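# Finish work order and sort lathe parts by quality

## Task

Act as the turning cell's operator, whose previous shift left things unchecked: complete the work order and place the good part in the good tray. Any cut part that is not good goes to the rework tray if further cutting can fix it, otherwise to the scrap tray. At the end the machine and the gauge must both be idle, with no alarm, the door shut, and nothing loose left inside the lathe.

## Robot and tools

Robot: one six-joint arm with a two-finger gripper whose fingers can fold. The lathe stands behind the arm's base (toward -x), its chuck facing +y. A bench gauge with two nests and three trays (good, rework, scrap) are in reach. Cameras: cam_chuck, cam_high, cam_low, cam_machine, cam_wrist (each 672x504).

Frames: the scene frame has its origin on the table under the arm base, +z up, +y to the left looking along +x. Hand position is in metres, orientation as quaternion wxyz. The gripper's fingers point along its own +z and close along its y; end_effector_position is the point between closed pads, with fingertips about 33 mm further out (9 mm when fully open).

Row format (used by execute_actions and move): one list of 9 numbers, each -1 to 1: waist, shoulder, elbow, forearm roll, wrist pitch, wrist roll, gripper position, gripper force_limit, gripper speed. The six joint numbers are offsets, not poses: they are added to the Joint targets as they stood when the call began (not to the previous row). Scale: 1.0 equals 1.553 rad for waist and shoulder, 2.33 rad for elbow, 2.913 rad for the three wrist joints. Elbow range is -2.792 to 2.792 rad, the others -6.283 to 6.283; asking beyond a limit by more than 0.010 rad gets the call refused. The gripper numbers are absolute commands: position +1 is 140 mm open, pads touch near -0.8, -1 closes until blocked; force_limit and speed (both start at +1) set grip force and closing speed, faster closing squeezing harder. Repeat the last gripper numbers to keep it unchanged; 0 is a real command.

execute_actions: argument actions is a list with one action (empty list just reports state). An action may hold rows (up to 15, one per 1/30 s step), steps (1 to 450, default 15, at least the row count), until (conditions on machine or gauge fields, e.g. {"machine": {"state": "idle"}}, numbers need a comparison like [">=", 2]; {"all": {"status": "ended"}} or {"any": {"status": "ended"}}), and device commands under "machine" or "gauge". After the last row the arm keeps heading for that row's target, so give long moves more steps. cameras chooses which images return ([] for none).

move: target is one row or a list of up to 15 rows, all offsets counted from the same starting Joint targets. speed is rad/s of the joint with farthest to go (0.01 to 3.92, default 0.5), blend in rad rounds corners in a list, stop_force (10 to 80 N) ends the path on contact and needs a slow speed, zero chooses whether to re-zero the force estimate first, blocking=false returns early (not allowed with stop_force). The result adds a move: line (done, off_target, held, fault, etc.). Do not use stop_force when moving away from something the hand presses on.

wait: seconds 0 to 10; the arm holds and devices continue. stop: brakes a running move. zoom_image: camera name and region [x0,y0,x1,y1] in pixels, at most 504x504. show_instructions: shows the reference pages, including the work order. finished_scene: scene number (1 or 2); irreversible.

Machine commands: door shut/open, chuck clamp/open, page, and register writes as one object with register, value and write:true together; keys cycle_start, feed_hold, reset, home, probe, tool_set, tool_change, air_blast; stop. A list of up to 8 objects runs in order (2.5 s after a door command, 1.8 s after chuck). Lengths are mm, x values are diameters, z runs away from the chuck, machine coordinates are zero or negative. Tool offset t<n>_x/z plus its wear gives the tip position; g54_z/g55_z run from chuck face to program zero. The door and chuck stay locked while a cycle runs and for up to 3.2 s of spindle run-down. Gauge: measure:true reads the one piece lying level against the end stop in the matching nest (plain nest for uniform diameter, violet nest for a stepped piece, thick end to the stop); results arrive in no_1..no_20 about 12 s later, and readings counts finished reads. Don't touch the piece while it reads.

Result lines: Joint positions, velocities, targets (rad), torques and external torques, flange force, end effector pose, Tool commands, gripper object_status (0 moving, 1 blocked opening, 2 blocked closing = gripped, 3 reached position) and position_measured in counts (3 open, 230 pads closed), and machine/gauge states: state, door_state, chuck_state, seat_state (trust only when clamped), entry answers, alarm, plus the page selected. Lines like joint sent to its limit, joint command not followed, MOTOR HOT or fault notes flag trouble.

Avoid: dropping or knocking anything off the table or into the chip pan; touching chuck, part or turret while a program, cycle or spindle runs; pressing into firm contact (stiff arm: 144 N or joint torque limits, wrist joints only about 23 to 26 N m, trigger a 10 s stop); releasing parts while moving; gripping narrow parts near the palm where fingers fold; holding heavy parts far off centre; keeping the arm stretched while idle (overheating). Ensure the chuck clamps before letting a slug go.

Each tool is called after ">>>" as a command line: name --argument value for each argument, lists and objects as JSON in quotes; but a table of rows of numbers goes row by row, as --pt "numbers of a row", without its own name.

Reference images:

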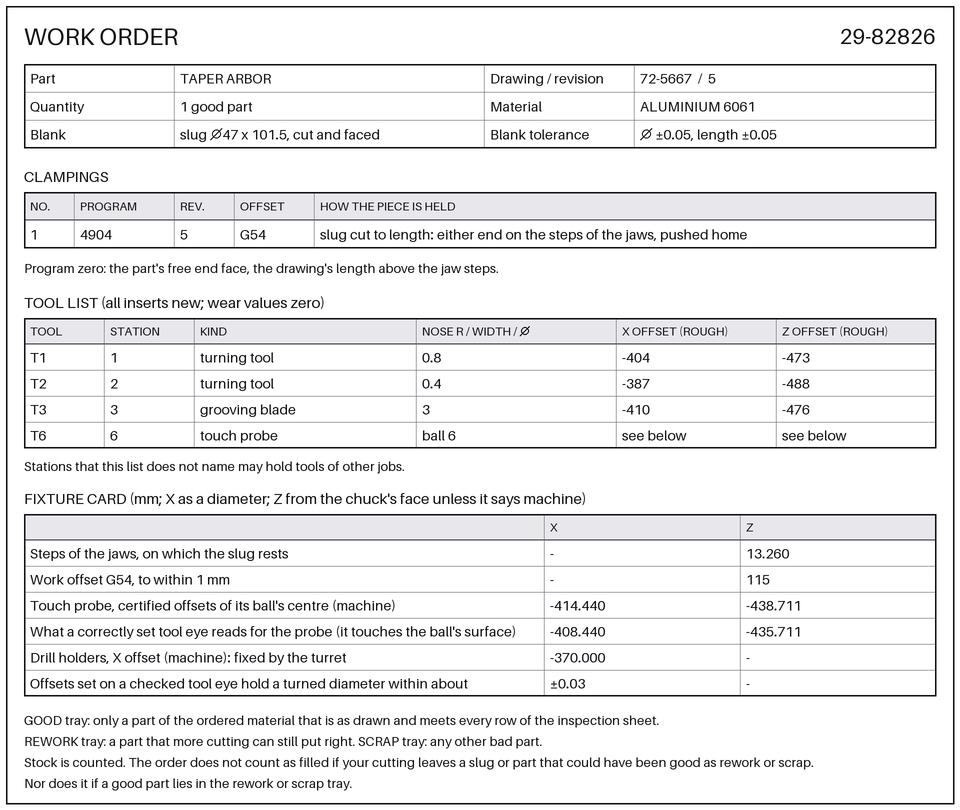

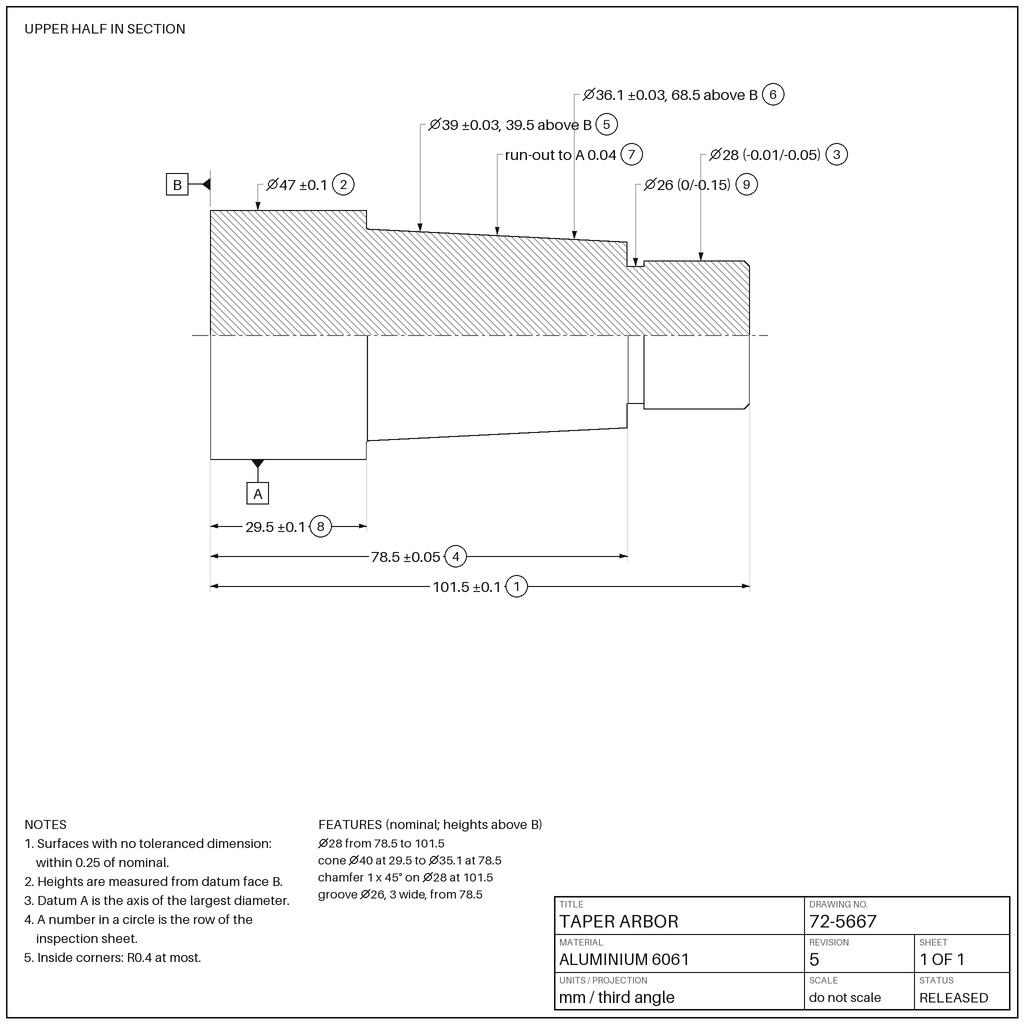

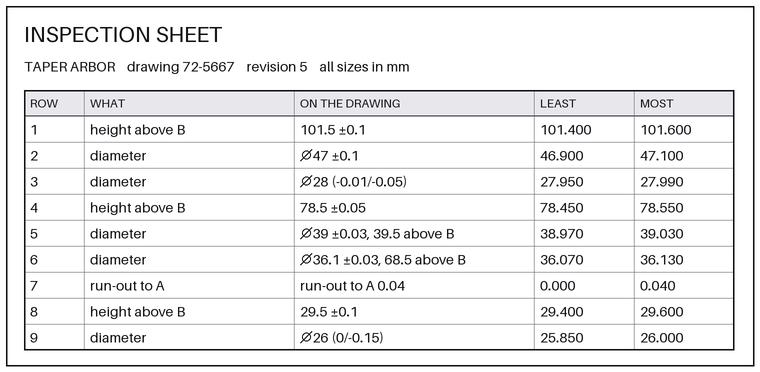

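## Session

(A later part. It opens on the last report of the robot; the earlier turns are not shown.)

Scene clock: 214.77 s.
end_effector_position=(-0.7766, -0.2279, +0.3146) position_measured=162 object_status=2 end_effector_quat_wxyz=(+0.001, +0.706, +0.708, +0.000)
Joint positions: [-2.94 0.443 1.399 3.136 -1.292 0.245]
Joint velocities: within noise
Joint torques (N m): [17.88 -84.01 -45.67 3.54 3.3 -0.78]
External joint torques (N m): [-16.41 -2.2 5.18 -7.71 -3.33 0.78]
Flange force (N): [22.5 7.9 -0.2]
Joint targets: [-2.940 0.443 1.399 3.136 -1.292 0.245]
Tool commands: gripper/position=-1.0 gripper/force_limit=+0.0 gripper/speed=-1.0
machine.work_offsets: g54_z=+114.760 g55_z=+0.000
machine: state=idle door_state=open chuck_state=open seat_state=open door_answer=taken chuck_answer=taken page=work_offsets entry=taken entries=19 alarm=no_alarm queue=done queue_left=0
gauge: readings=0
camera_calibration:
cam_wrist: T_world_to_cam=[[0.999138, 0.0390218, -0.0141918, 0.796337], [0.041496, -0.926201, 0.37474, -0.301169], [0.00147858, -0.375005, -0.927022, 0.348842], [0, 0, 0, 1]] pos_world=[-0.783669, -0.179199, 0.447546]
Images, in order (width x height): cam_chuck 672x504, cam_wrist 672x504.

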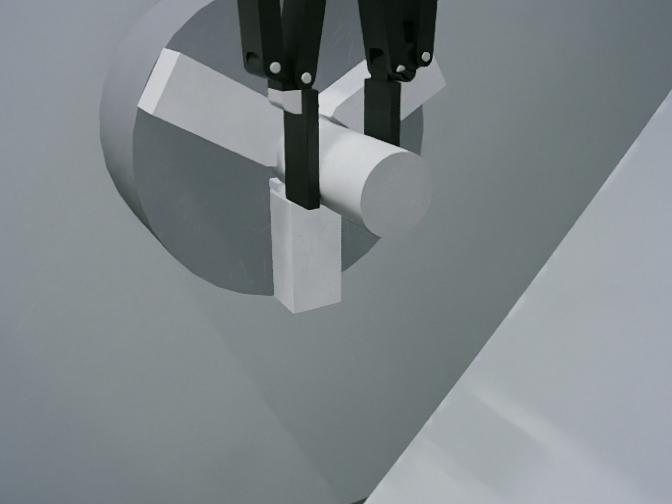

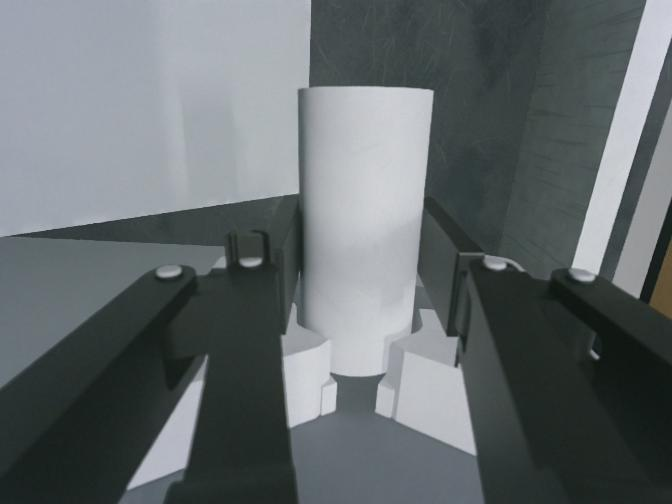

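>>> zoom_image --camera "cam_chuck" --region '[240, 100, 340, 220]'

>>> zoom_image --camera "cam_wrist" --region '[280, 300, 440, 440]'

Scaled by 4.200 from the camera's 672x504 image, which has a finer 960x720 frame.

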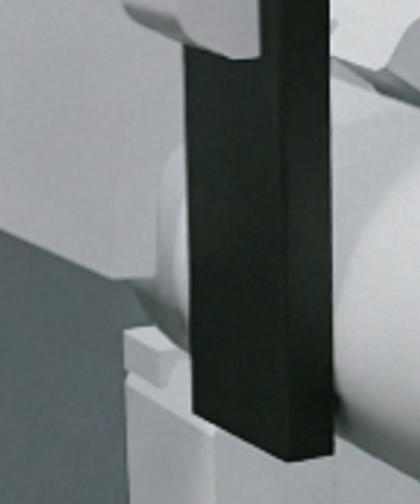

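Scaled by 3.150 from the camera's 672x504 image, which has a finer 960x720 frame.

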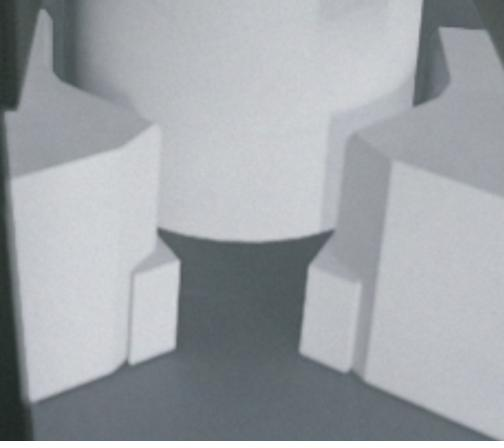

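>>> execute_actions --actions '[{"machine":{"chuck":"clamp"},"steps":90,"until":{"machine":{"chuck_state":"clamped"}}}]' --cameras '["cam_chuck","cam_wrist"]'

>>> execute_actions --actions '[]' --cameras '[]'

Scene clock: 223.67 s.
end_effector_position=(-0.7766, -0.2279, +0.3147) position_measured=162 object_status=2 end_effector_quat_wxyz=(+0.001, +0.706, +0.708, +0.000)
Joint positions: [-2.94 0.443 1.399 3.136 -1.292 0.245]
Joint velocities: within noise
Joint torques (N m): [7.6 -39.72 -29.78 -0.48 12.21 -1.44]
External joint torques (N m): [-7.27 -46.31 -10.79 -3.74 -12.23 1.44]
Flange force (N): [17.9 34.4 -53.5]
Joint targets: [-2.940 0.443 1.399 3.136 -1.292 0.245]
Tool commands: gripper/position=-1.0 gripper/force_limit=+0.0 gripper/speed=-1.0
machine.work_offsets: g54_z=+114.760 g55_z=+0.000
machine: state=idle door_state=open chuck_state=clamped seat_state=home door_answer=taken chuck_answer=taken page=work_offsets entry=taken entries=19 alarm=no_alarm queue=running queue_left=0
gauge: readings=0
camera_calibration:
cam_wrist: T_world_to_cam=[[0.999134, 0.0390771, -0.0143245, 0.796406], [0.041597, -0.926164, 0.374821, -0.301194], [0.00138013, -0.375092, -0.926987, 0.348919], [0, 0, 0, 1]] pos_world=[-0.783669, -0.179199, 0.447746]
Images, in order (width x height): cam_chuck 672x504, cam_wrist 672x504.

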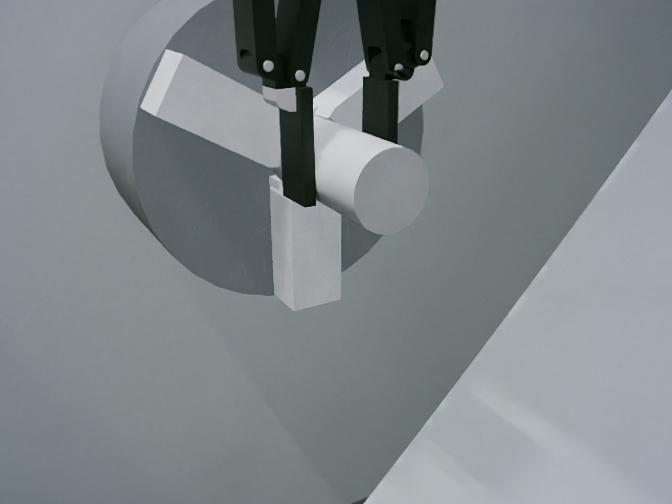

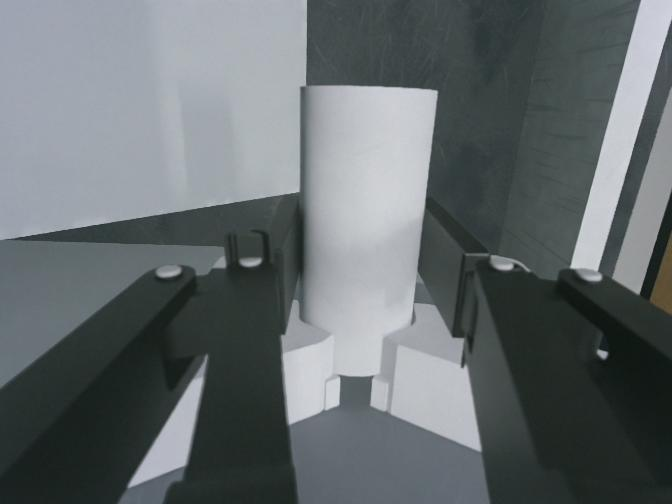

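Scene clock: 223.67 s.
end_effector_position=(-0.7766, -0.2279, +0.3147) position_measured=162 object_status=2 end_effector_quat_wxyz=(+0.001, +0.706, +0.708, +0.000)
Joint positions: [-2.94 0.443 1.399 3.136 -1.292 0.245]
Joint velocities: within noise
Joint torques (N m): [7.6 -39.72 -29.78 -0.48 12.21 -1.44]
External joint torques (N m): [-7.27 -46.31 -10.79 -3.74 -12.23 1.44]
Flange force (N): [17.9 34.4 -53.5]
Joint targets: [-2.940 0.443 1.399 3.136 -1.292 0.245]
Tool commands: gripper/position=-1.0 gripper/force_limit=+0.0 gripper/speed=-1.0
machine.work_offsets: g54_z=+114.760 g55_z=+0.000
machine: state=idle door_state=open chuck_state=clamped seat_state=home door_answer=taken chuck_answer=taken page=work_offsets entry=taken entries=19 alarm=no_alarm queue=running queue_left=0
gauge: readings=0
No camera images: "cameras" was empty.

>>> execute_actions --actions '[{"rows":[[0,0,0,0,0,0,0.1,0,-1]],"steps":75}]' --cameras '["cam_chuck","cam_wrist"]'

Scene clock: 227.13 s.
end_effector_position=(-0.7766, -0.2279, +0.3146) position_measured=117 object_status=3 end_effector_quat_wxyz=(+0.001, +0.706, +0.708, +0.000)
Joint positions: [-2.94 0.443 1.399 3.136 -1.292 0.245]
Joint velocities: within noise
Joint torques (N m): [-2.24 -84.22 -40.74 -4.55 0.1 -0.48]
External joint torques (N m): [3.26 -1.98 0.11 0.34 -0.12 0.48]
Flange force (N): [-3.6 4.3 -1.0]
Joint targets: [-2.940 0.443 1.399 3.136 -1.292 0.245]
machine.work_offsets: g54_z=+114.760 g55_z=+0.000
machine: state=idle door_state=open chuck_state=clamped seat_state=home door_answer=taken chuck_answer=taken page=work_offsets entry=taken entries=19 alarm=no_alarm queue=done queue_left=0
gauge: readings=0
camera_calibration:
cam_wrist: T_world_to_cam=[[0.999138, 0.0390218, -0.0141918, 0.796337], [0.041496, -0.926201, 0.37474, -0.301169], [0.00147858, -0.375005, -0.927022, 0.348842], [0, 0, 0, 1]] pos_world=[-0.783669, -0.179199, 0.447546]
Images, in order (width x height): cam_chuck 672x504, cam_wrist 672x504.

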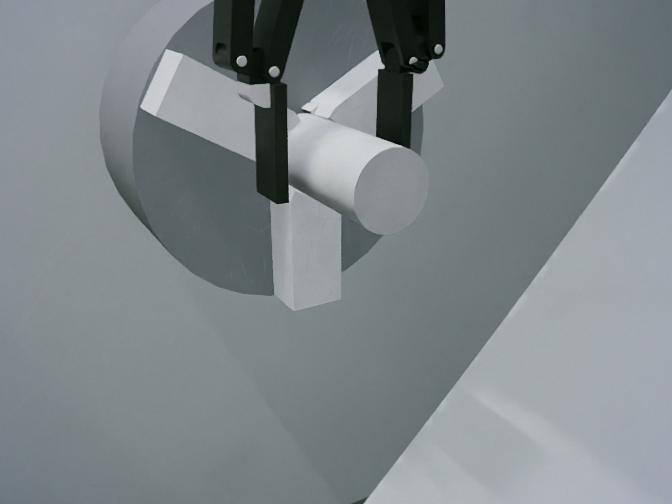

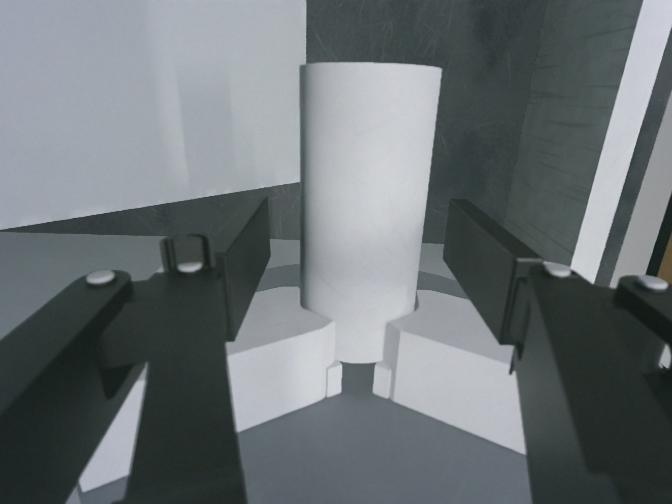

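>>> move --pt "0 -0.0140 -0.0335 0 -0.0343 0 0.1 0 -1" --pt "0 -0.34 0.2202 0 -0.0051 0 0.1 0 -1" --pt "0 -0.4871 0.2806 0 -0.0378 0 0.1 0 -1" --pt "0.9272 -0.4871 0.2806 0 -0.0378 0 0.1 0 -1" --speed '[0.15, 0.4, 0.4, 0.9]' --blend '[0.02, 0.05, 0.05, 0]' --cameras '["cam_chuck","cam_machine"]'

Scene clock: 234.13 s.
end_effector_position=(+0.0713, -0.3522, +0.4087) position_measured=117 object_status=3 end_effector_quat_wxyz=(+0.002, +0.064, +0.998, -0.003)
Joint positions: [-1.5 -0.314 2.053 3.136 -1.402 0.245]
Joint velocities: within noise
Joint torques (N m): [-3.29 -7.99 -41.89 -4.68 0.2 -0.54]
External joint torques (N m): [3.25 -0.76 0.27 0.38 -0.2 0.54]
Flange force (N): [-9.6 4.3 -0.2]
Joint targets: [-1.499 -0.314 2.053 3.136 -1.402 0.245]
machine.work_offsets: g54_z=+114.760 g55_z=+0.000
machine: state=idle door_state=open chuck_state=clamped seat_state=home door_answer=taken chuck_answer=taken page=work_offsets entry=taken entries=19 alarm=no_alarm queue=done queue_left=0
gauge: readings=0
move: done
Images, in order (width x height): cam_chuck 672x504, cam_machine 672x504.

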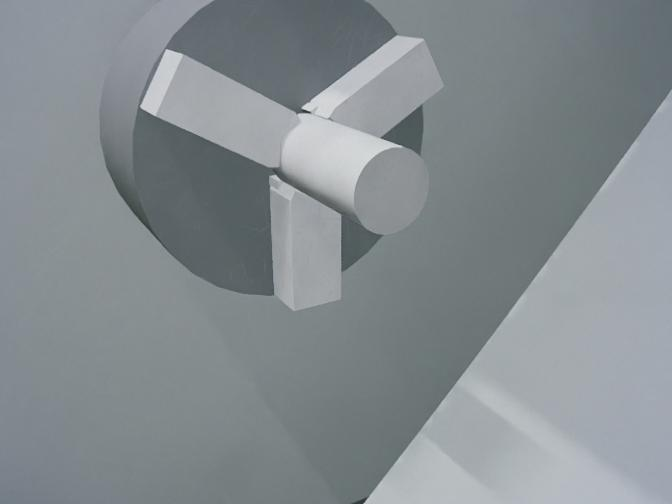

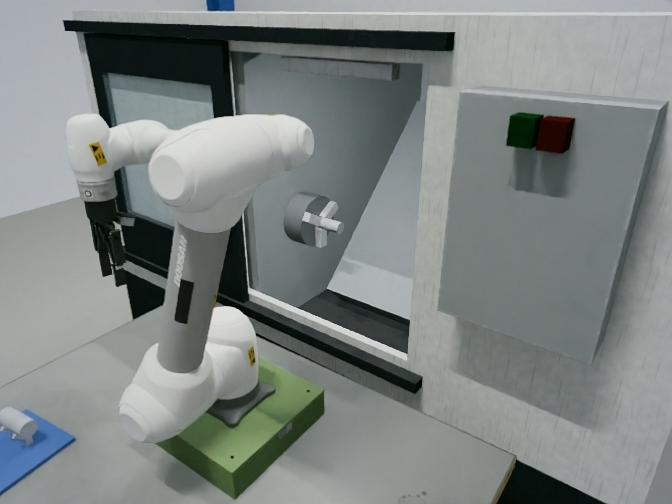

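>>> execute_actions --actions '[{"machine":[{"door":"shut","page":"measuring"},{"register":"tool_call","value":6,"write":true},{"tool_change":true},{"register":"probe_x","value":20,"write":true},{"register":"probe_z","value":125,"write":true},{"register":"probe_move_x","value":0,"write":true},{"register":"probe_move_z","value":-15,"write":true},{"probe":true}],"steps":450,"until":{"machine":{"queue":["!=","running"]}}}]' --cameras '["cam_chuck"]'

>>> execute_actions --actions '[{"machine":{"page":"measuring"},"steps":400,"until":{"machine":{"state":["!=","busy"],"queue":["!=","running"]}}}]' --cameras '["cam_chuck"]'

Scene clock: 250.33 s.
end_effector_position=(+0.0713, -0.3522, +0.4087) position_measured=117 object_status=3 end_effector_quat_wxyz=(+0.002, +0.064, +0.998, -0.003)
Joint positions: [-1.499 -0.314 2.053 3.136 -1.402 0.245]
Joint velocities: within noise
Joint torques (N m): [-3.49 -7.98 -41.99 -4.62 0.21 -0.47]
External joint torques (N m): [3.43 -0.87 0.29 0.3 -0.21 0.47]
Flange force (N): [-9.8 4.6 -0.2]
Joint targets: [-1.499 -0.314 2.053 3.136 -1.402 0.245]
Tool commands: gripper/position=+0.1 gripper/force_limit=+0.0 gripper/speed=-1.0
machine.measuring: probe_x=+20.000 probe_z=+125.000 probe_move_x=+0.000 probe_move_z=-15.000 probe_radius=+2.992 eye_x=+63.644 eye_z=+148.096 probe_touched=+1 probe_found_x=+20.000 probe_found_z=+114.846 set_x=-410.301 set_z=-476.197
machine: state=idle door_state=shut chuck_state=clamped seat_state=home door_answer=taken chuck_answer=taken page=measuring entry=taken entries=26 alarm=no_alarm queue=done queue_left=0
gauge: readings=0
Images, in order (width x height): cam_chuck 672x504.

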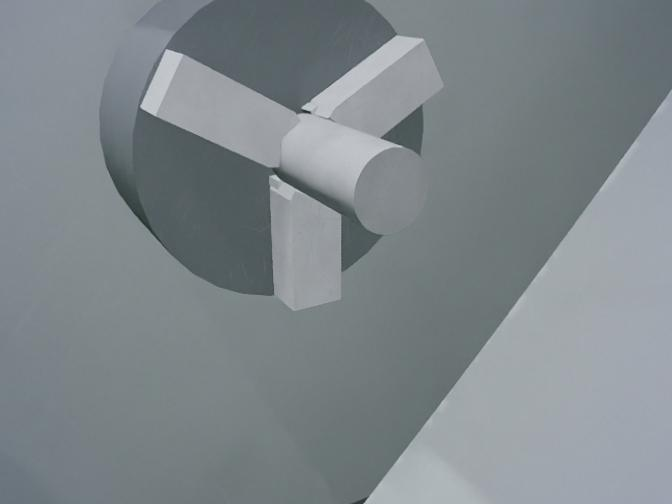

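Scene clock: 250.60 s.
end_effector_position=(+0.0713, -0.3522, +0.4087) position_measured=117 object_status=3 end_effector_quat_wxyz=(+0.002, +0.064, +0.998, -0.003)
Joint positions: [-1.499 -0.314 2.053 3.136 -1.402 0.245]
Joint velocities: within noise
Joint torques (N m): [-3.46 -8.01 -41.95 -4.66 0.18 -0.44]
External joint torques (N m): [3.44 -0.85 0.1 0.34 -0.18 0.44]
Flange force (N): [-9.9 4.3 -0.5]
Joint targets: [-1.499 -0.314 2.053 3.136 -1.402 0.245]
Tool commands: gripper/position=+0.1 gripper/force_limit=+0.0 gripper/speed=-1.0
machine.measuring: probe_x=+20.000 probe_z=+125.000 probe_move_x=+0.000 probe_move_z=-15.000 probe_radius=+2.992 eye_x=+63.644 eye_z=+148.096 probe_touched=+1 probe_found_x=+20.000 probe_found_z=+114.846 set_x=-410.301 set_z=-476.197
machine: state=idle door_state=shut chuck_state=clamped seat_state=home door_answer=taken chuck_answer=taken page=measuring entry=taken entries=26 alarm=no_alarm queue=done queue_left=0
gauge: readings=0
Images, in order (width x height): cam_chuck 672x504.

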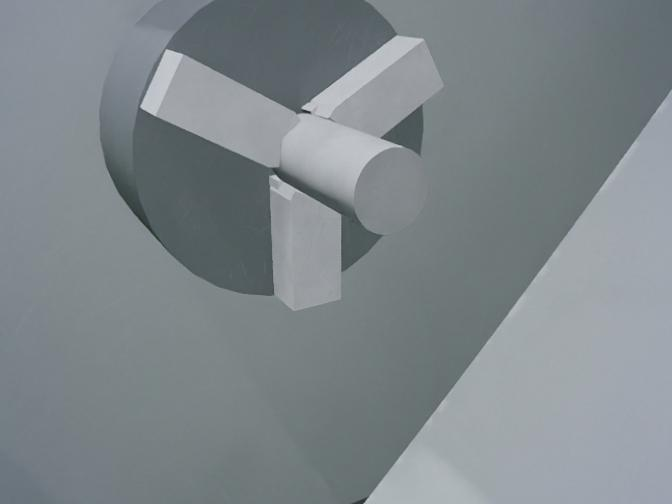

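>>> execute_actions --actions '[{"machine":[{"register":"probe_x","value":40,"write":true},{"probe":true}],"steps":450,"until":{"machine":{"state":["!=","busy"],"queue":["!=","running"]}}}]' --cameras '[]'

>>> execute_actions --actions '[{"machine":[{"register":"probe_x","value":0,"write":true},{"probe":true}],"steps":450,"until":{"machine":{"state":["!=","busy"],"queue":["!=","running"]}}}]' --cameras '[]'

>>> execute_actions --actions '[{"machine":[{"register":"probe_x","value":70,"write":true},{"register":"probe_z","value":108,"write":true},{"register":"probe_move_z","value":0,"write":true},{"register":"probe_move_x","value":-30,"write":true},{"probe":true}],"steps":450,"until":{"machine":{"state":["!=","busy"],"queue":["!=","running"]}}}]' --cameras '[]'

>>> execute_actions --actions '[{"machine":[{"register":"probe_z","value":55,"write":true},{"probe":true}],"steps":450,"until":{"machine":{"state":["!=","busy"],"queue":["!=","running"]}}}]' --cameras '[]'

Scene clock: 257.87 s.
end_effector_position=(+0.0713, -0.3522, +0.4087) position_measured=117 object_status=3 end_effector_quat_wxyz=(+0.002, +0.064, +0.998, -0.003)
Joint positions: [-1.499 -0.314 2.053 3.136 -1.402 0.245]
Joint velocities: within noise
Joint torques (N m): [-3.56 -7.75 -41.97 -4.67 0.18 -0.46]
External joint torques (N m): [3.42 -1.23 0.24 0.35 -0.18 0.46]
Flange force (N): [-9.6 5.1 -0.4]
Joint targets: [-1.499 -0.314 2.053 3.136 -1.402 0.245]
Tool commands: gripper/position=+0.1 gripper/force_limit=+0.0 gripper/speed=-1.0
machine.measuring: probe_x=+40.000 probe_z=+125.000 probe_move_x=+0.000 probe_move_z=-15.000 probe_radius=+2.992 eye_x=+63.644 eye_z=+148.096 probe_touched=+1 probe_found_x=+40.000 probe_found_z=+114.852 set_x=-410.301 set_z=-476.197
machine: state=idle door_state=shut chuck_state=clamped seat_state=home door_answer=taken chuck_answer=taken page=measuring entry=taken entries=28 alarm=no_alarm queue=done queue_left=0
gauge: readings=0
No camera images: "cameras" was empty.

Scene clock: 264.07 s.
end_effector_position=(+0.0713, -0.3522, +0.4087) position_measured=117 object_status=3 end_effector_quat_wxyz=(+0.002, +0.064, +0.998, -0.003)
Joint positions: [-1.499 -0.314 2.053 3.136 -1.402 0.245]
Joint velocities: within noise
Joint torques (N m): [-3.3 -7.91 -42.05 -4.68 0.18 -0.47]
External joint torques (N m): [3.31 -0.99 0.42 0.38 -0.18 0.47]
Flange force (N): [-9.4 4.8 0.0]
Joint targets: [-1.499 -0.314 2.053 3.136 -1.402 0.245]
Tool commands: gripper/position=+0.1 gripper/force_limit=+0.0 gripper/speed=-1.0
machine.measuring: probe_x=+0.000 probe_z=+125.000 probe_move_x=+0.000 probe_move_z=-15.000 probe_radius=+2.992 eye_x=+63.644 eye_z=+148.096 probe_touched=+1 probe_found_x=+0.000 probe_found_z=+114.845 set_x=-410.301 set_z=-476.197
machine: state=idle door_state=shut chuck_state=clamped seat_state=home door_answer=taken chuck_answer=taken page=measuring entry=taken entries=30 alarm=no_alarm queue=done queue_left=0
gauge: readings=0
No camera images: "cameras" was empty.

Scene clock: 270.60 s.
end_effector_position=(+0.0713, -0.3522, +0.4087) position_measured=117 object_status=3 end_effector_quat_wxyz=(+0.002, +0.064, +0.998, -0.003)
Joint positions: [-1.499 -0.314 2.053 3.136 -1.402 0.245]
Joint velocities: within noise
Joint torques (N m): [-3.49 -7.98 -42.1 -4.65 0.18 -0.49]
External joint torques (N m): [3.42 -0.9 0.36 0.34 -0.18 0.49]
Flange force (N): [-9.8 4.7 -0.1]
Joint targets: [-1.499 -0.314 2.053 3.136 -1.402 0.245]
Tool commands: gripper/position=+0.1 gripper/force_limit=+0.0 gripper/speed=-1.0
machine.measuring: probe_x=+70.000 probe_z=+108.000 probe_move_x=-30.000 probe_move_z=+0.000 probe_radius=+2.992 eye_x=+63.644 eye_z=+148.096 probe_touched=+1 probe_found_x=+46.941 probe_found_z=+108.000 set_x=-410.301 set_z=-476.197
machine: state=idle door_state=shut chuck_state=clamped seat_state=home door_answer=taken chuck_answer=taken page=measuring entry=taken entries=35 alarm=no_alarm queue=done queue_left=0
gauge: readings=0
No camera images: "cameras" was empty.

Scene clock: 276.80 s.
end_effector_position=(+0.0713, -0.3522, +0.4087) position_measured=117 object_status=3 end_effector_quat_wxyz=(+0.002, +0.064, +0.998, -0.003)
Joint positions: [-1.499 -0.314 2.053 3.136 -1.402 0.245]
Joint velocities: within noise
Joint torques (N m): [-3.5 -7.83 -42.07 -4.63 0.19 -0.48]
External joint torques (N m): [3.47 -0.98 0.34 0.31 -0.19 0.48]
Flange force (N): [-9.9 4.8 -0.2]
Joint targets: [-1.499 -0.314 2.053 3.136 -1.402 0.245]
Tool commands: gripper/position=+0.1 gripper/force_limit=+0.0 gripper/speed=-1.0
machine.measuring: probe_x=+70.000 probe_z=+55.000 probe_move_x=-30.000 probe_move_z=+0.000 probe_radius=+2.992 eye_x=+63.644 eye_z=+148.096 probe_touched=+1 probe_found_x=+46.968 probe_found_z=+55.000 set_x=-410.301 set_z=-476.197
machine: state=idle door_state=shut chuck_state=clamped seat_state=home door_answer=taken chuck_answer=taken page=measuring entry=taken entries=37 alarm=no_alarm queue=done queue_left=0
gauge: readings=0
No camera images: "cameras" was empty.

>>> execute_actions --actions '[{"machine":[{"home":true},{"door":"open"}],"steps":300,"until":{"machine":{"door_state":"open"}}}]' --cameras '[]'

>>> move --pt "-0.9331 0 0 0 0 -0.0028 0.1 0 -1" --pt "-0.9331 0.1475 -0.0605 0 0.0326 -0.0028 0.1 0 -1" --pt "-0.9331 0.4694 -0.3107 0 0.0041 -0.0028 0.1 0 -1" --speed '[0.8, 0.4, 0.4]' --blend '[0.03, 0.05, 0]' --cameras '["cam_chuck","cam_wrist"]'

Scene clock: 283.00 s.
end_effector_position=(+0.0713, -0.3522, +0.4087) position_measured=117 object_status=3 end_effector_quat_wxyz=(+0.002, +0.064, +0.998, -0.003)
Joint positions: [-1.499 -0.314 2.053 3.136 -1.402 0.245]
Joint velocities: within noise
Joint torques (N m): [-3.45 -8 -41.95 -4.66 0.2 -0.46]
External joint torques (N m): [3.41 -0.91 0.17 0.34 -0.19 0.46]
Flange force (N): [-9.8 4.5 -0.4]
Joint targets: [-1.499 -0.314 2.053 3.136 -1.402 0.245]
Tool commands: gripper/position=+0.1 gripper/force_limit=+0.0 gripper/speed=-1.0
machine.measuring: probe_x=+70.000 probe_z=+55.000 probe_move_x=-30.000 probe_move_z=+0.000 probe_radius=+2.992 eye_x=+63.644 eye_z=+148.096 probe_touched=+1 probe_found_x=+46.968 probe_found_z=+55.000 set_x=-410.301 set_z=-476.197
machine: state=idle door_state=open chuck_state=clamped seat_state=home door_answer=taken chuck_answer=taken page=measuring entry=taken entries=38 alarm=no_alarm queue=running queue_left=0
gauge: readings=0
No camera images: "cameras" was empty.

Scene clock: 287.30 s.
end_effector_position=(-0.7756, -0.2195, +0.3748) position_measured=117 object_status=3 end_effector_quat_wxyz=(+0.001, +0.707, +0.708, +0.000)
Joint positions: [-2.949 0.415 1.329 3.136 -1.39 0.237]
Joint velocities: within noise
Joint torques (N m): [-2.28 -82.72 -41.83 -4.62 0.16 -0.5]
External joint torques (N m): [3.37 -1.73 0.31 0.32 -0.18 0.5]
Flange force (N): [-3.8 4.4 -0.4]
Joint targets: [-2.949 0.415 1.329 3.136 -1.390 0.237]
machine.measuring: probe_x=+70.000 probe_z=+55.000 probe_move_x=-30.000 probe_move_z=+0.000 probe_radius=+2.992 eye_x=+63.644 eye_z=+148.096 probe_touched=+1 probe_found_x=+46.968 probe_found_z=+55.000 set_x=-410.301 set_z=-476.197
machine: state=idle door_state=open chuck_state=clamped seat_state=home door_answer=taken chuck_answer=taken page=measuring entry=taken entries=38 alarm=no_alarm queue=done queue_left=0
gauge: readings=0
move: done
camera_calibration:
cam_wrist: T_world_to_cam=[[0.999207, 0.0374415, -0.013569, 0.795442], [0.039798, -0.926386, 0.374467, -0.317341], [0.00145048, -0.37471, -0.927141, 0.407941], [0, 0, 0, 1]] pos_world=[-0.782773, -0.170903, 0.507846]
Images, in order (width x height): cam_chuck 672x504, cam_wrist 672x504.

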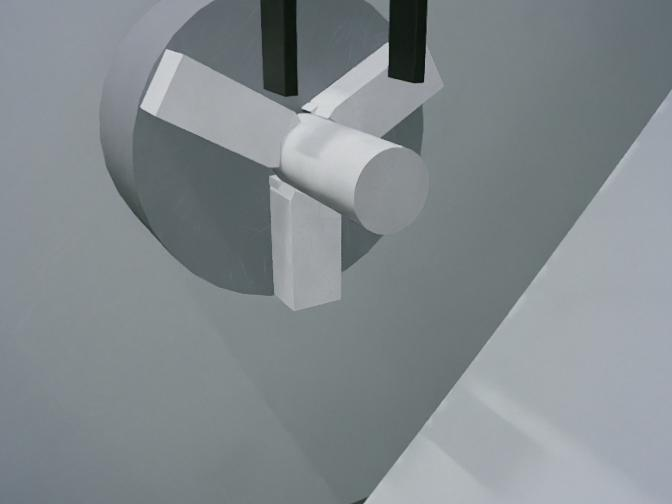

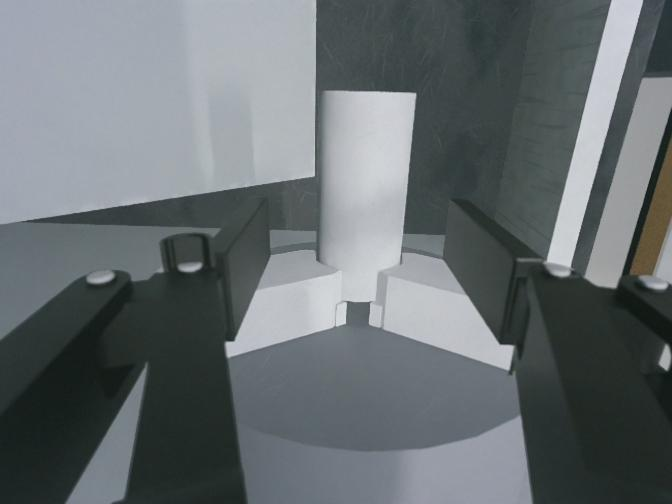

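>>> move --target '[0, 0.0133, 0.0343, 0, 0.0345, 0, 0.1, 0, -1]' --speed 0.08 --stop_force 20 --cameras '["cam_wrist"]'

>>> zoom_image --camera "cam_wrist" --region '[220, 40, 500, 400]'

Scene clock: 290.37 s.
end_effector_position=(-0.7743, -0.2197, +0.3147) position_measured=117 object_status=3 end_effector_quat_wxyz=(+0.001, +0.706, +0.708, +0.000)
Joint positions: [-2.949 0.436 1.409 3.136 -1.29 0.237]
Joint velocities: within noise
Joint torques (N m): [-2.1 -83.67 -40.81 -4.55 0.09 -0.46]
External joint torques (N m): [3.39 -1.94 0.24 0.36 -0.11 0.46]
Flange force (N): [-3.7 4.5 -0.8]
Joint targets: [-2.949 0.436 1.409 3.136 -1.290 0.237]
machine.measuring: probe_x=+70.000 probe_z=+55.000 probe_move_x=-30.000 probe_move_z=+0.000 probe_radius=+2.992 eye_x=+63.644 eye_z=+148.096 probe_touched=+1 probe_found_x=+46.968 probe_found_z=+55.000 set_x=-410.301 set_z=-476.197
machine: state=idle door_state=open chuck_state=clamped seat_state=home door_answer=taken chuck_answer=taken page=measuring entry=taken entries=38 alarm=no_alarm queue=done queue_left=0
gauge: readings=0
move: done
camera_calibration:
cam_wrist: T_world_to_cam=[[0.999182, 0.0381069, -0.0135082, 0.7934], [0.0403919, -0.926323, 0.374558, -0.294637], [0.00176024, -0.374797, -0.927105, 0.352355], [0, 0, 0, 1]] pos_world=[-0.781471, -0.171102, 0.447747]
Images, in order (width x height): cam_wrist 672x504.

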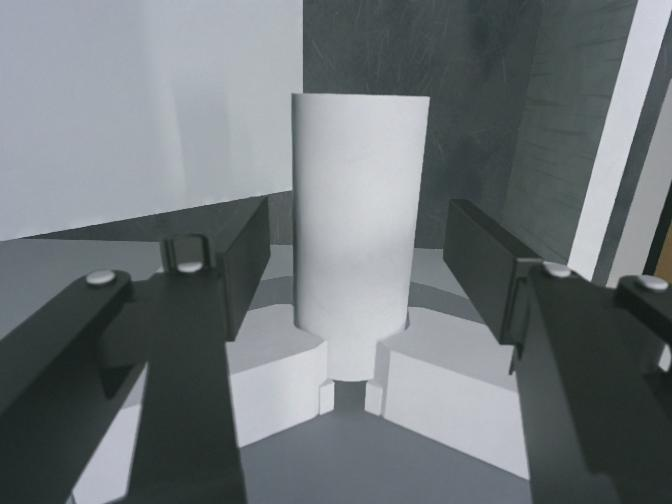

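Scaled by 1.400 from the camera's 672x504 image, which has a finer 960x720 frame.

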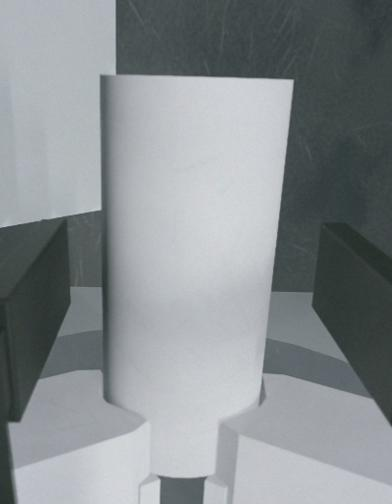

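>>> move --target '[0, 0.00093, -0.00091, 0, -0.00024, 0, 0.1, 0, -1]' --speed 0.05 --cameras '[]'

>>> execute_actions --actions '[{"rows":[[0,0,0,0,0,0,-1,-0.4,-1]],"steps":75}]' --cameras '["cam_wrist"]'

Scene clock: 292.37 s.
end_effector_position=(-0.7752, -0.2199, +0.3147) position_measured=117 object_status=3 end_effector_quat_wxyz=(+0.001, +0.706, +0.708, +0.000)
Joint positions: [-2.949 0.437 1.406 3.136 -1.291 0.237]
Joint velocities: within noise
Joint torques (N m): [-2.3 -83.61 -40.72 -4.54 0.11 -0.5]
External joint torques (N m): [3 -2.13 0.1 0.33 -0.14 0.5]
Flange force (N): [-3.3 4.4 -1.1]
Joint targets: [-2.949 0.437 1.406 3.136 -1.291 0.237]
machine.measuring: probe_x=+70.000 probe_z=+55.000 probe_move_x=-30.000 probe_move_z=+0.000 probe_radius=+2.992 eye_x=+63.644 eye_z=+148.096 probe_touched=+1 probe_found_x=+46.968 probe_found_z=+55.000 set_x=-410.301 set_z=-476.197
machine: state=idle door_state=open chuck_state=clamped seat_state=home door_answer=taken chuck_answer=taken page=measuring entry=taken entries=38 alarm=no_alarm queue=done queue_left=0
gauge: readings=0
move: done
No camera images: "cameras" was empty.

Scene clock: 295.07 s.
end_effector_position=(-0.7751, -0.2199, +0.3147) position_measured=160 object_status=2 end_effector_quat_wxyz=(+0.001, +0.706, +0.708, +0.000)
Joint positions: [-2.949 0.437 1.406 3.136 -1.291 0.237]
Joint velocities: within noise
Joint torques (N m): [0.14 -78.18 -37.26 -3.94 0.37 -0.9]
External joint torques (N m): [0.89 -7.45 -3.25 -0.26 -0.4 0.9]
Flange force (N): [-1.1 4.1 -7.9]
Joint targets: [-2.949 0.437 1.406 3.136 -1.291 0.237]
machine.measuring: probe_x=+70.000 probe_z=+55.000 probe_move_x=-30.000 probe_move_z=+0.000 probe_radius=+2.992 eye_x=+63.644 eye_z=+148.096 probe_touched=+1 probe_found_x=+46.968 probe_found_z=+55.000 set_x=-410.301 set_z=-476.197
machine: state=idle door_state=open chuck_state=clamped seat_state=home door_answer=taken chuck_answer=taken page=measuring entry=taken entries=38 alarm=no_alarm queue=done queue_left=0
gauge: readings=0
camera_calibration:
cam_wrist: T_world_to_cam=[[0.999182, 0.0381069, -0.0135082, 0.794207], [0.0403919, -0.926323, 0.374558, -0.29479], [0.00176024, -0.374797, -0.927105, 0.352282], [0, 0, 0, 1]] pos_world=[-0.782271, -0.171302, 0.447747]
Images, in order (width x height): cam_wrist 672x504.

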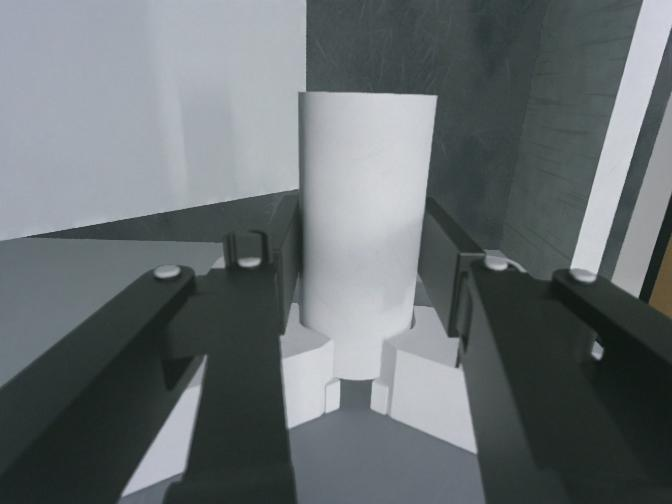

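>>> execute_actions --actions '[{"machine":{"chuck":"open"},"steps":90,"until":{"machine":{"chuck_state":"open"}}}]' --cameras '["cam_wrist"]'

Scene clock: 296.60 s.
end_effector_position=(-0.7751, -0.2199, +0.3147) position_measured=160 object_status=2 end_effector_quat_wxyz=(+0.001, +0.706, +0.708, +0.000)
Joint positions: [-2.949 0.437 1.406 3.136 -1.291 0.237]
Joint velocities: within noise
Joint torques (N m): [-0.57 -87.34 -43.81 -3.84 0.49 -0.5]
External joint torques (N m): [1.26 1.89 3.33 -0.37 -0.52 0.5]
Flange force (N): [-0.9 4.8 3.9]
Joint targets: [-2.949 0.437 1.406 3.136 -1.291 0.237]
Tool commands: gripper/position=-1.0 gripper/force_limit=-0.4 gripper/speed=-1.0
machine.measuring: probe_x=+70.000 probe_z=+55.000 probe_move_x=-30.000 probe_move_z=+0.000 probe_radius=+2.992 eye_x=+63.644 eye_z=+148.096 probe_touched=+1 probe_found_x=+46.968 probe_found_z=+55.000 set_x=-410.301 set_z=-476.197
machine: state=idle door_state=open chuck_state=open seat_state=open door_answer=taken chuck_answer=taken page=measuring entry=taken entries=38 alarm=no_alarm queue=running queue_left=0
gauge: readings=0
camera_calibration:
cam_wrist: T_world_to_cam=[[0.999186, 0.0380136, -0.0134723, 0.794179], [0.040292, -0.926327, 0.374559, -0.29487], [0.00175859, -0.374797, -0.927105, 0.352281], [0, 0, 0, 1]] pos_world=[-0.782271, -0.171302, 0.447747]
Images, in order (width x height): cam_wrist 672x504.

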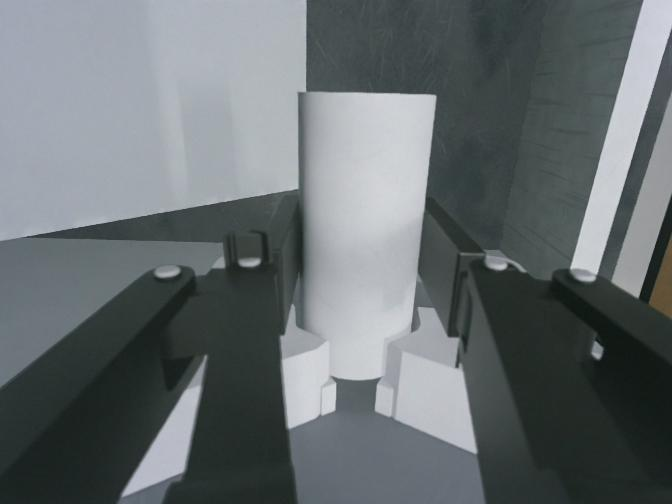

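>>> move --target '[0.00775, 0.00293, -0.00292, 0, -0.00078, 0.00413, -1, -0.4, -1]' --speed 0.01 --stop_force 15 --cameras '["cam_wrist"]'

Scene clock: 298.77 s.
end_effector_position=(-0.7752, -0.2272, +0.3148) position_measured=160 object_status=2 end_effector_quat_wxyz=(+0.001, +0.706, +0.708, +0.000)
Joint positions: [-2.94 0.441 1.401 3.136 -1.292 0.246]
Joint velocities: within noise
Joint torques (N m): [14.71 -86.78 -43.78 1.79 0.87 -1.1]
External joint torques (N m): [-13.9 1.03 3.32 -5.99 -0.9 1.1]
Flange force (N): [16.9 1.4 3.0]
Joint targets: [-2.940 0.441 1.401 3.136 -1.292 0.246]
machine.measuring: probe_x=+70.000 probe_z=+55.000 probe_move_x=-30.000 probe_move_z=+0.000 probe_radius=+2.992 eye_x=+63.644 eye_z=+148.096 probe_touched=+1 probe_found_x=+46.968 probe_found_z=+55.000 set_x=-410.301 set_z=-476.197
machine: state=idle door_state=open chuck_state=open seat_state=open door_answer=taken chuck_answer=taken page=measuring entry=taken entries=38 alarm=no_alarm queue=done queue_left=0
gauge: readings=0
move: contact
camera_calibration:
cam_wrist: T_world_to_cam=[[0.999187, 0.0379777, -0.0135655, 0.794592], [0.0402937, -0.926329, 0.374555, -0.301625], [0.00165861, -0.374797, -0.927105, 0.349466], [0, 0, 0, 1]] pos_world=[-0.782371, -0.178602, 0.447746]
Images, in order (width x height): cam_wrist 672x504.

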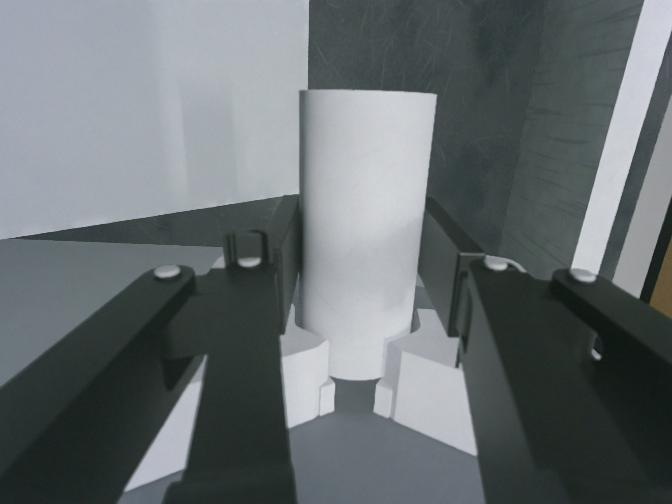

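>>> execute_actions --actions '[{"machine":{"chuck":"clamp"},"steps":90,"until":{"machine":{"chuck_state":"clamped"}}}]' --cameras '["cam_wrist"]'

>>> execute_actions --actions '[{"rows":[[0,0,0,0,0,0,0.1,0,-1]],"steps":75}]' --cameras '["cam_chuck","cam_wrist"]'

Scene clock: 301.47 s.
end_effector_position=(-0.7752, -0.2272, +0.3148) position_measured=160 object_status=2 end_effector_quat_wxyz=(+0.001, +0.706, +0.708, +0.000)
Joint positions: [-2.94 0.441 1.401 3.136 -1.292 0.246]
Joint velocities: within noise
Joint torques (N m): [8.92 -80.95 -42.41 -0.5 2.58 -1.32]
External joint torques (N m): [-8.06 -4.77 1.93 -3.7 -2.61 1.32]
Flange force (N): [10.9 7.6 -4.1]
Joint targets: [-2.940 0.441 1.401 3.136 -1.292 0.246]
Tool commands: gripper/position=-1.0 gripper/force_limit=-0.4 gripper/speed=-1.0
machine.measuring: probe_x=+70.000 probe_z=+55.000 probe_move_x=-30.000 probe_move_z=+0.000 probe_radius=+2.992 eye_x=+63.644 eye_z=+148.096 probe_touched=+1 probe_found_x=+46.968 probe_found_z=+55.000 set_x=-410.301 set_z=-476.197
machine: state=idle door_state=open chuck_state=clamped seat_state=home door_answer=taken chuck_answer=taken page=measuring entry=taken entries=38 alarm=no_alarm queue=running queue_left=0
gauge: readings=0
camera_calibration:
cam_wrist: T_world_to_cam=[[0.999187, 0.0379414, -0.0136628, 0.79463], [0.0402963, -0.926295, 0.374638, -0.301692], [0.00155852, -0.374884, -0.927071, 0.34945], [0, 0, 0, 1]] pos_world=[-0.782371, -0.178602, 0.447847]
Images, in order (width x height): cam_wrist 672x504.

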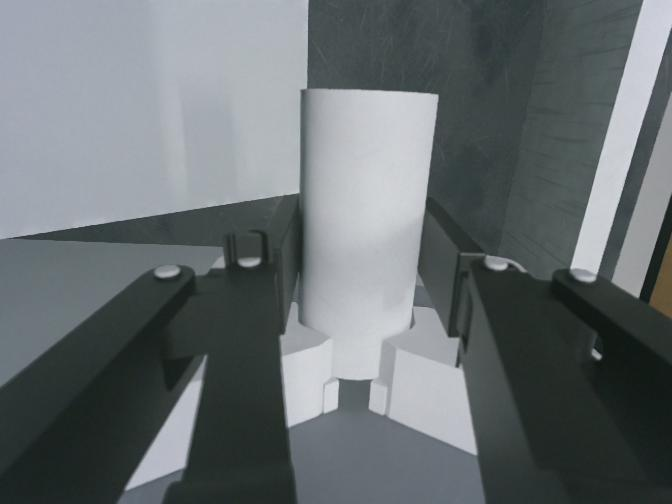

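Scene clock: 304.17 s.
end_effector_position=(-0.7752, -0.2272, +0.3148) position_measured=117 object_status=3 end_effector_quat_wxyz=(+0.001, +0.706, +0.708, +0.000)
Joint positions: [-2.94 0.441 1.401 3.136 -1.292 0.246]
Joint velocities: within noise
Joint torques (N m): [-2.27 -84.14 -40.75 -4.55 0.11 -0.49]
External joint torques (N m): [3.46 -1.6 0.22 0.36 -0.13 0.49]
Flange force (N): [-3.9 4.0 -0.7]
Joint targets: [-2.940 0.441 1.401 3.136 -1.292 0.246]
machine.measuring: probe_x=+70.000 probe_z=+55.000 probe_move_x=-30.000 probe_move_z=+0.000 probe_radius=+2.992 eye_x=+63.644 eye_z=+148.096 probe_touched=+1 probe_found_x=+46.968 probe_found_z=+55.000 set_x=-410.301 set_z=-476.197
machine: state=idle door_state=open chuck_state=clamped seat_state=home door_answer=taken chuck_answer=taken page=measuring entry=taken entries=38 alarm=no_alarm queue=done queue_left=0
gauge: readings=0
camera_calibration:
cam_wrist: T_world_to_cam=[[0.999187, 0.0379777, -0.0135655, 0.794592], [0.0402937, -0.926329, 0.374555, -0.301625], [0.00165861, -0.374797, -0.927105, 0.349466], [0, 0, 0, 1]] pos_world=[-0.782371, -0.178602, 0.447746]
Images, in order (width x height): cam_chuck 672x504, cam_wrist 672x504.

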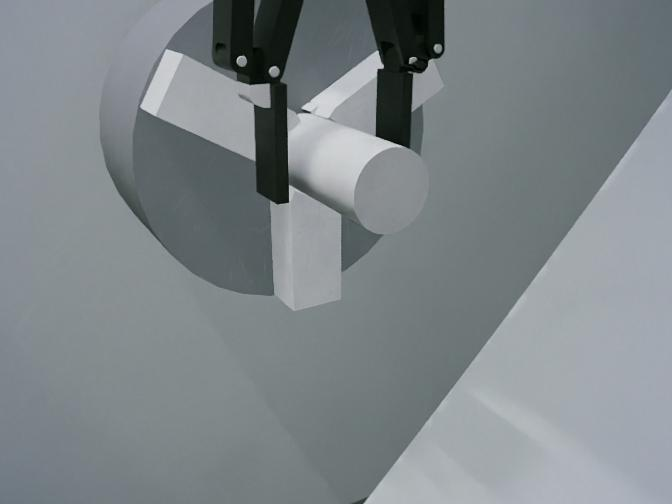

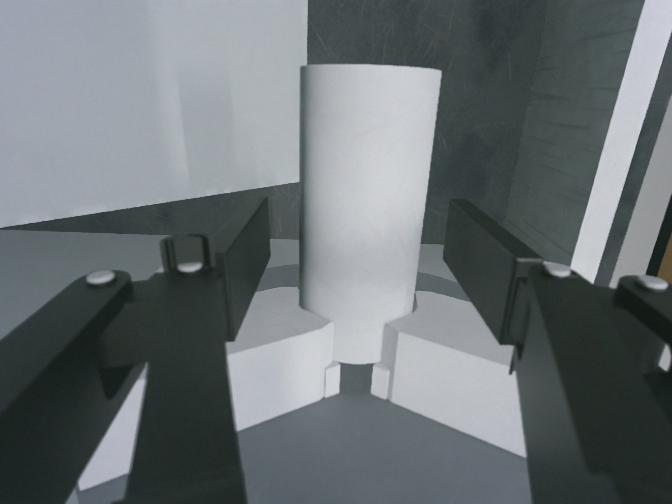

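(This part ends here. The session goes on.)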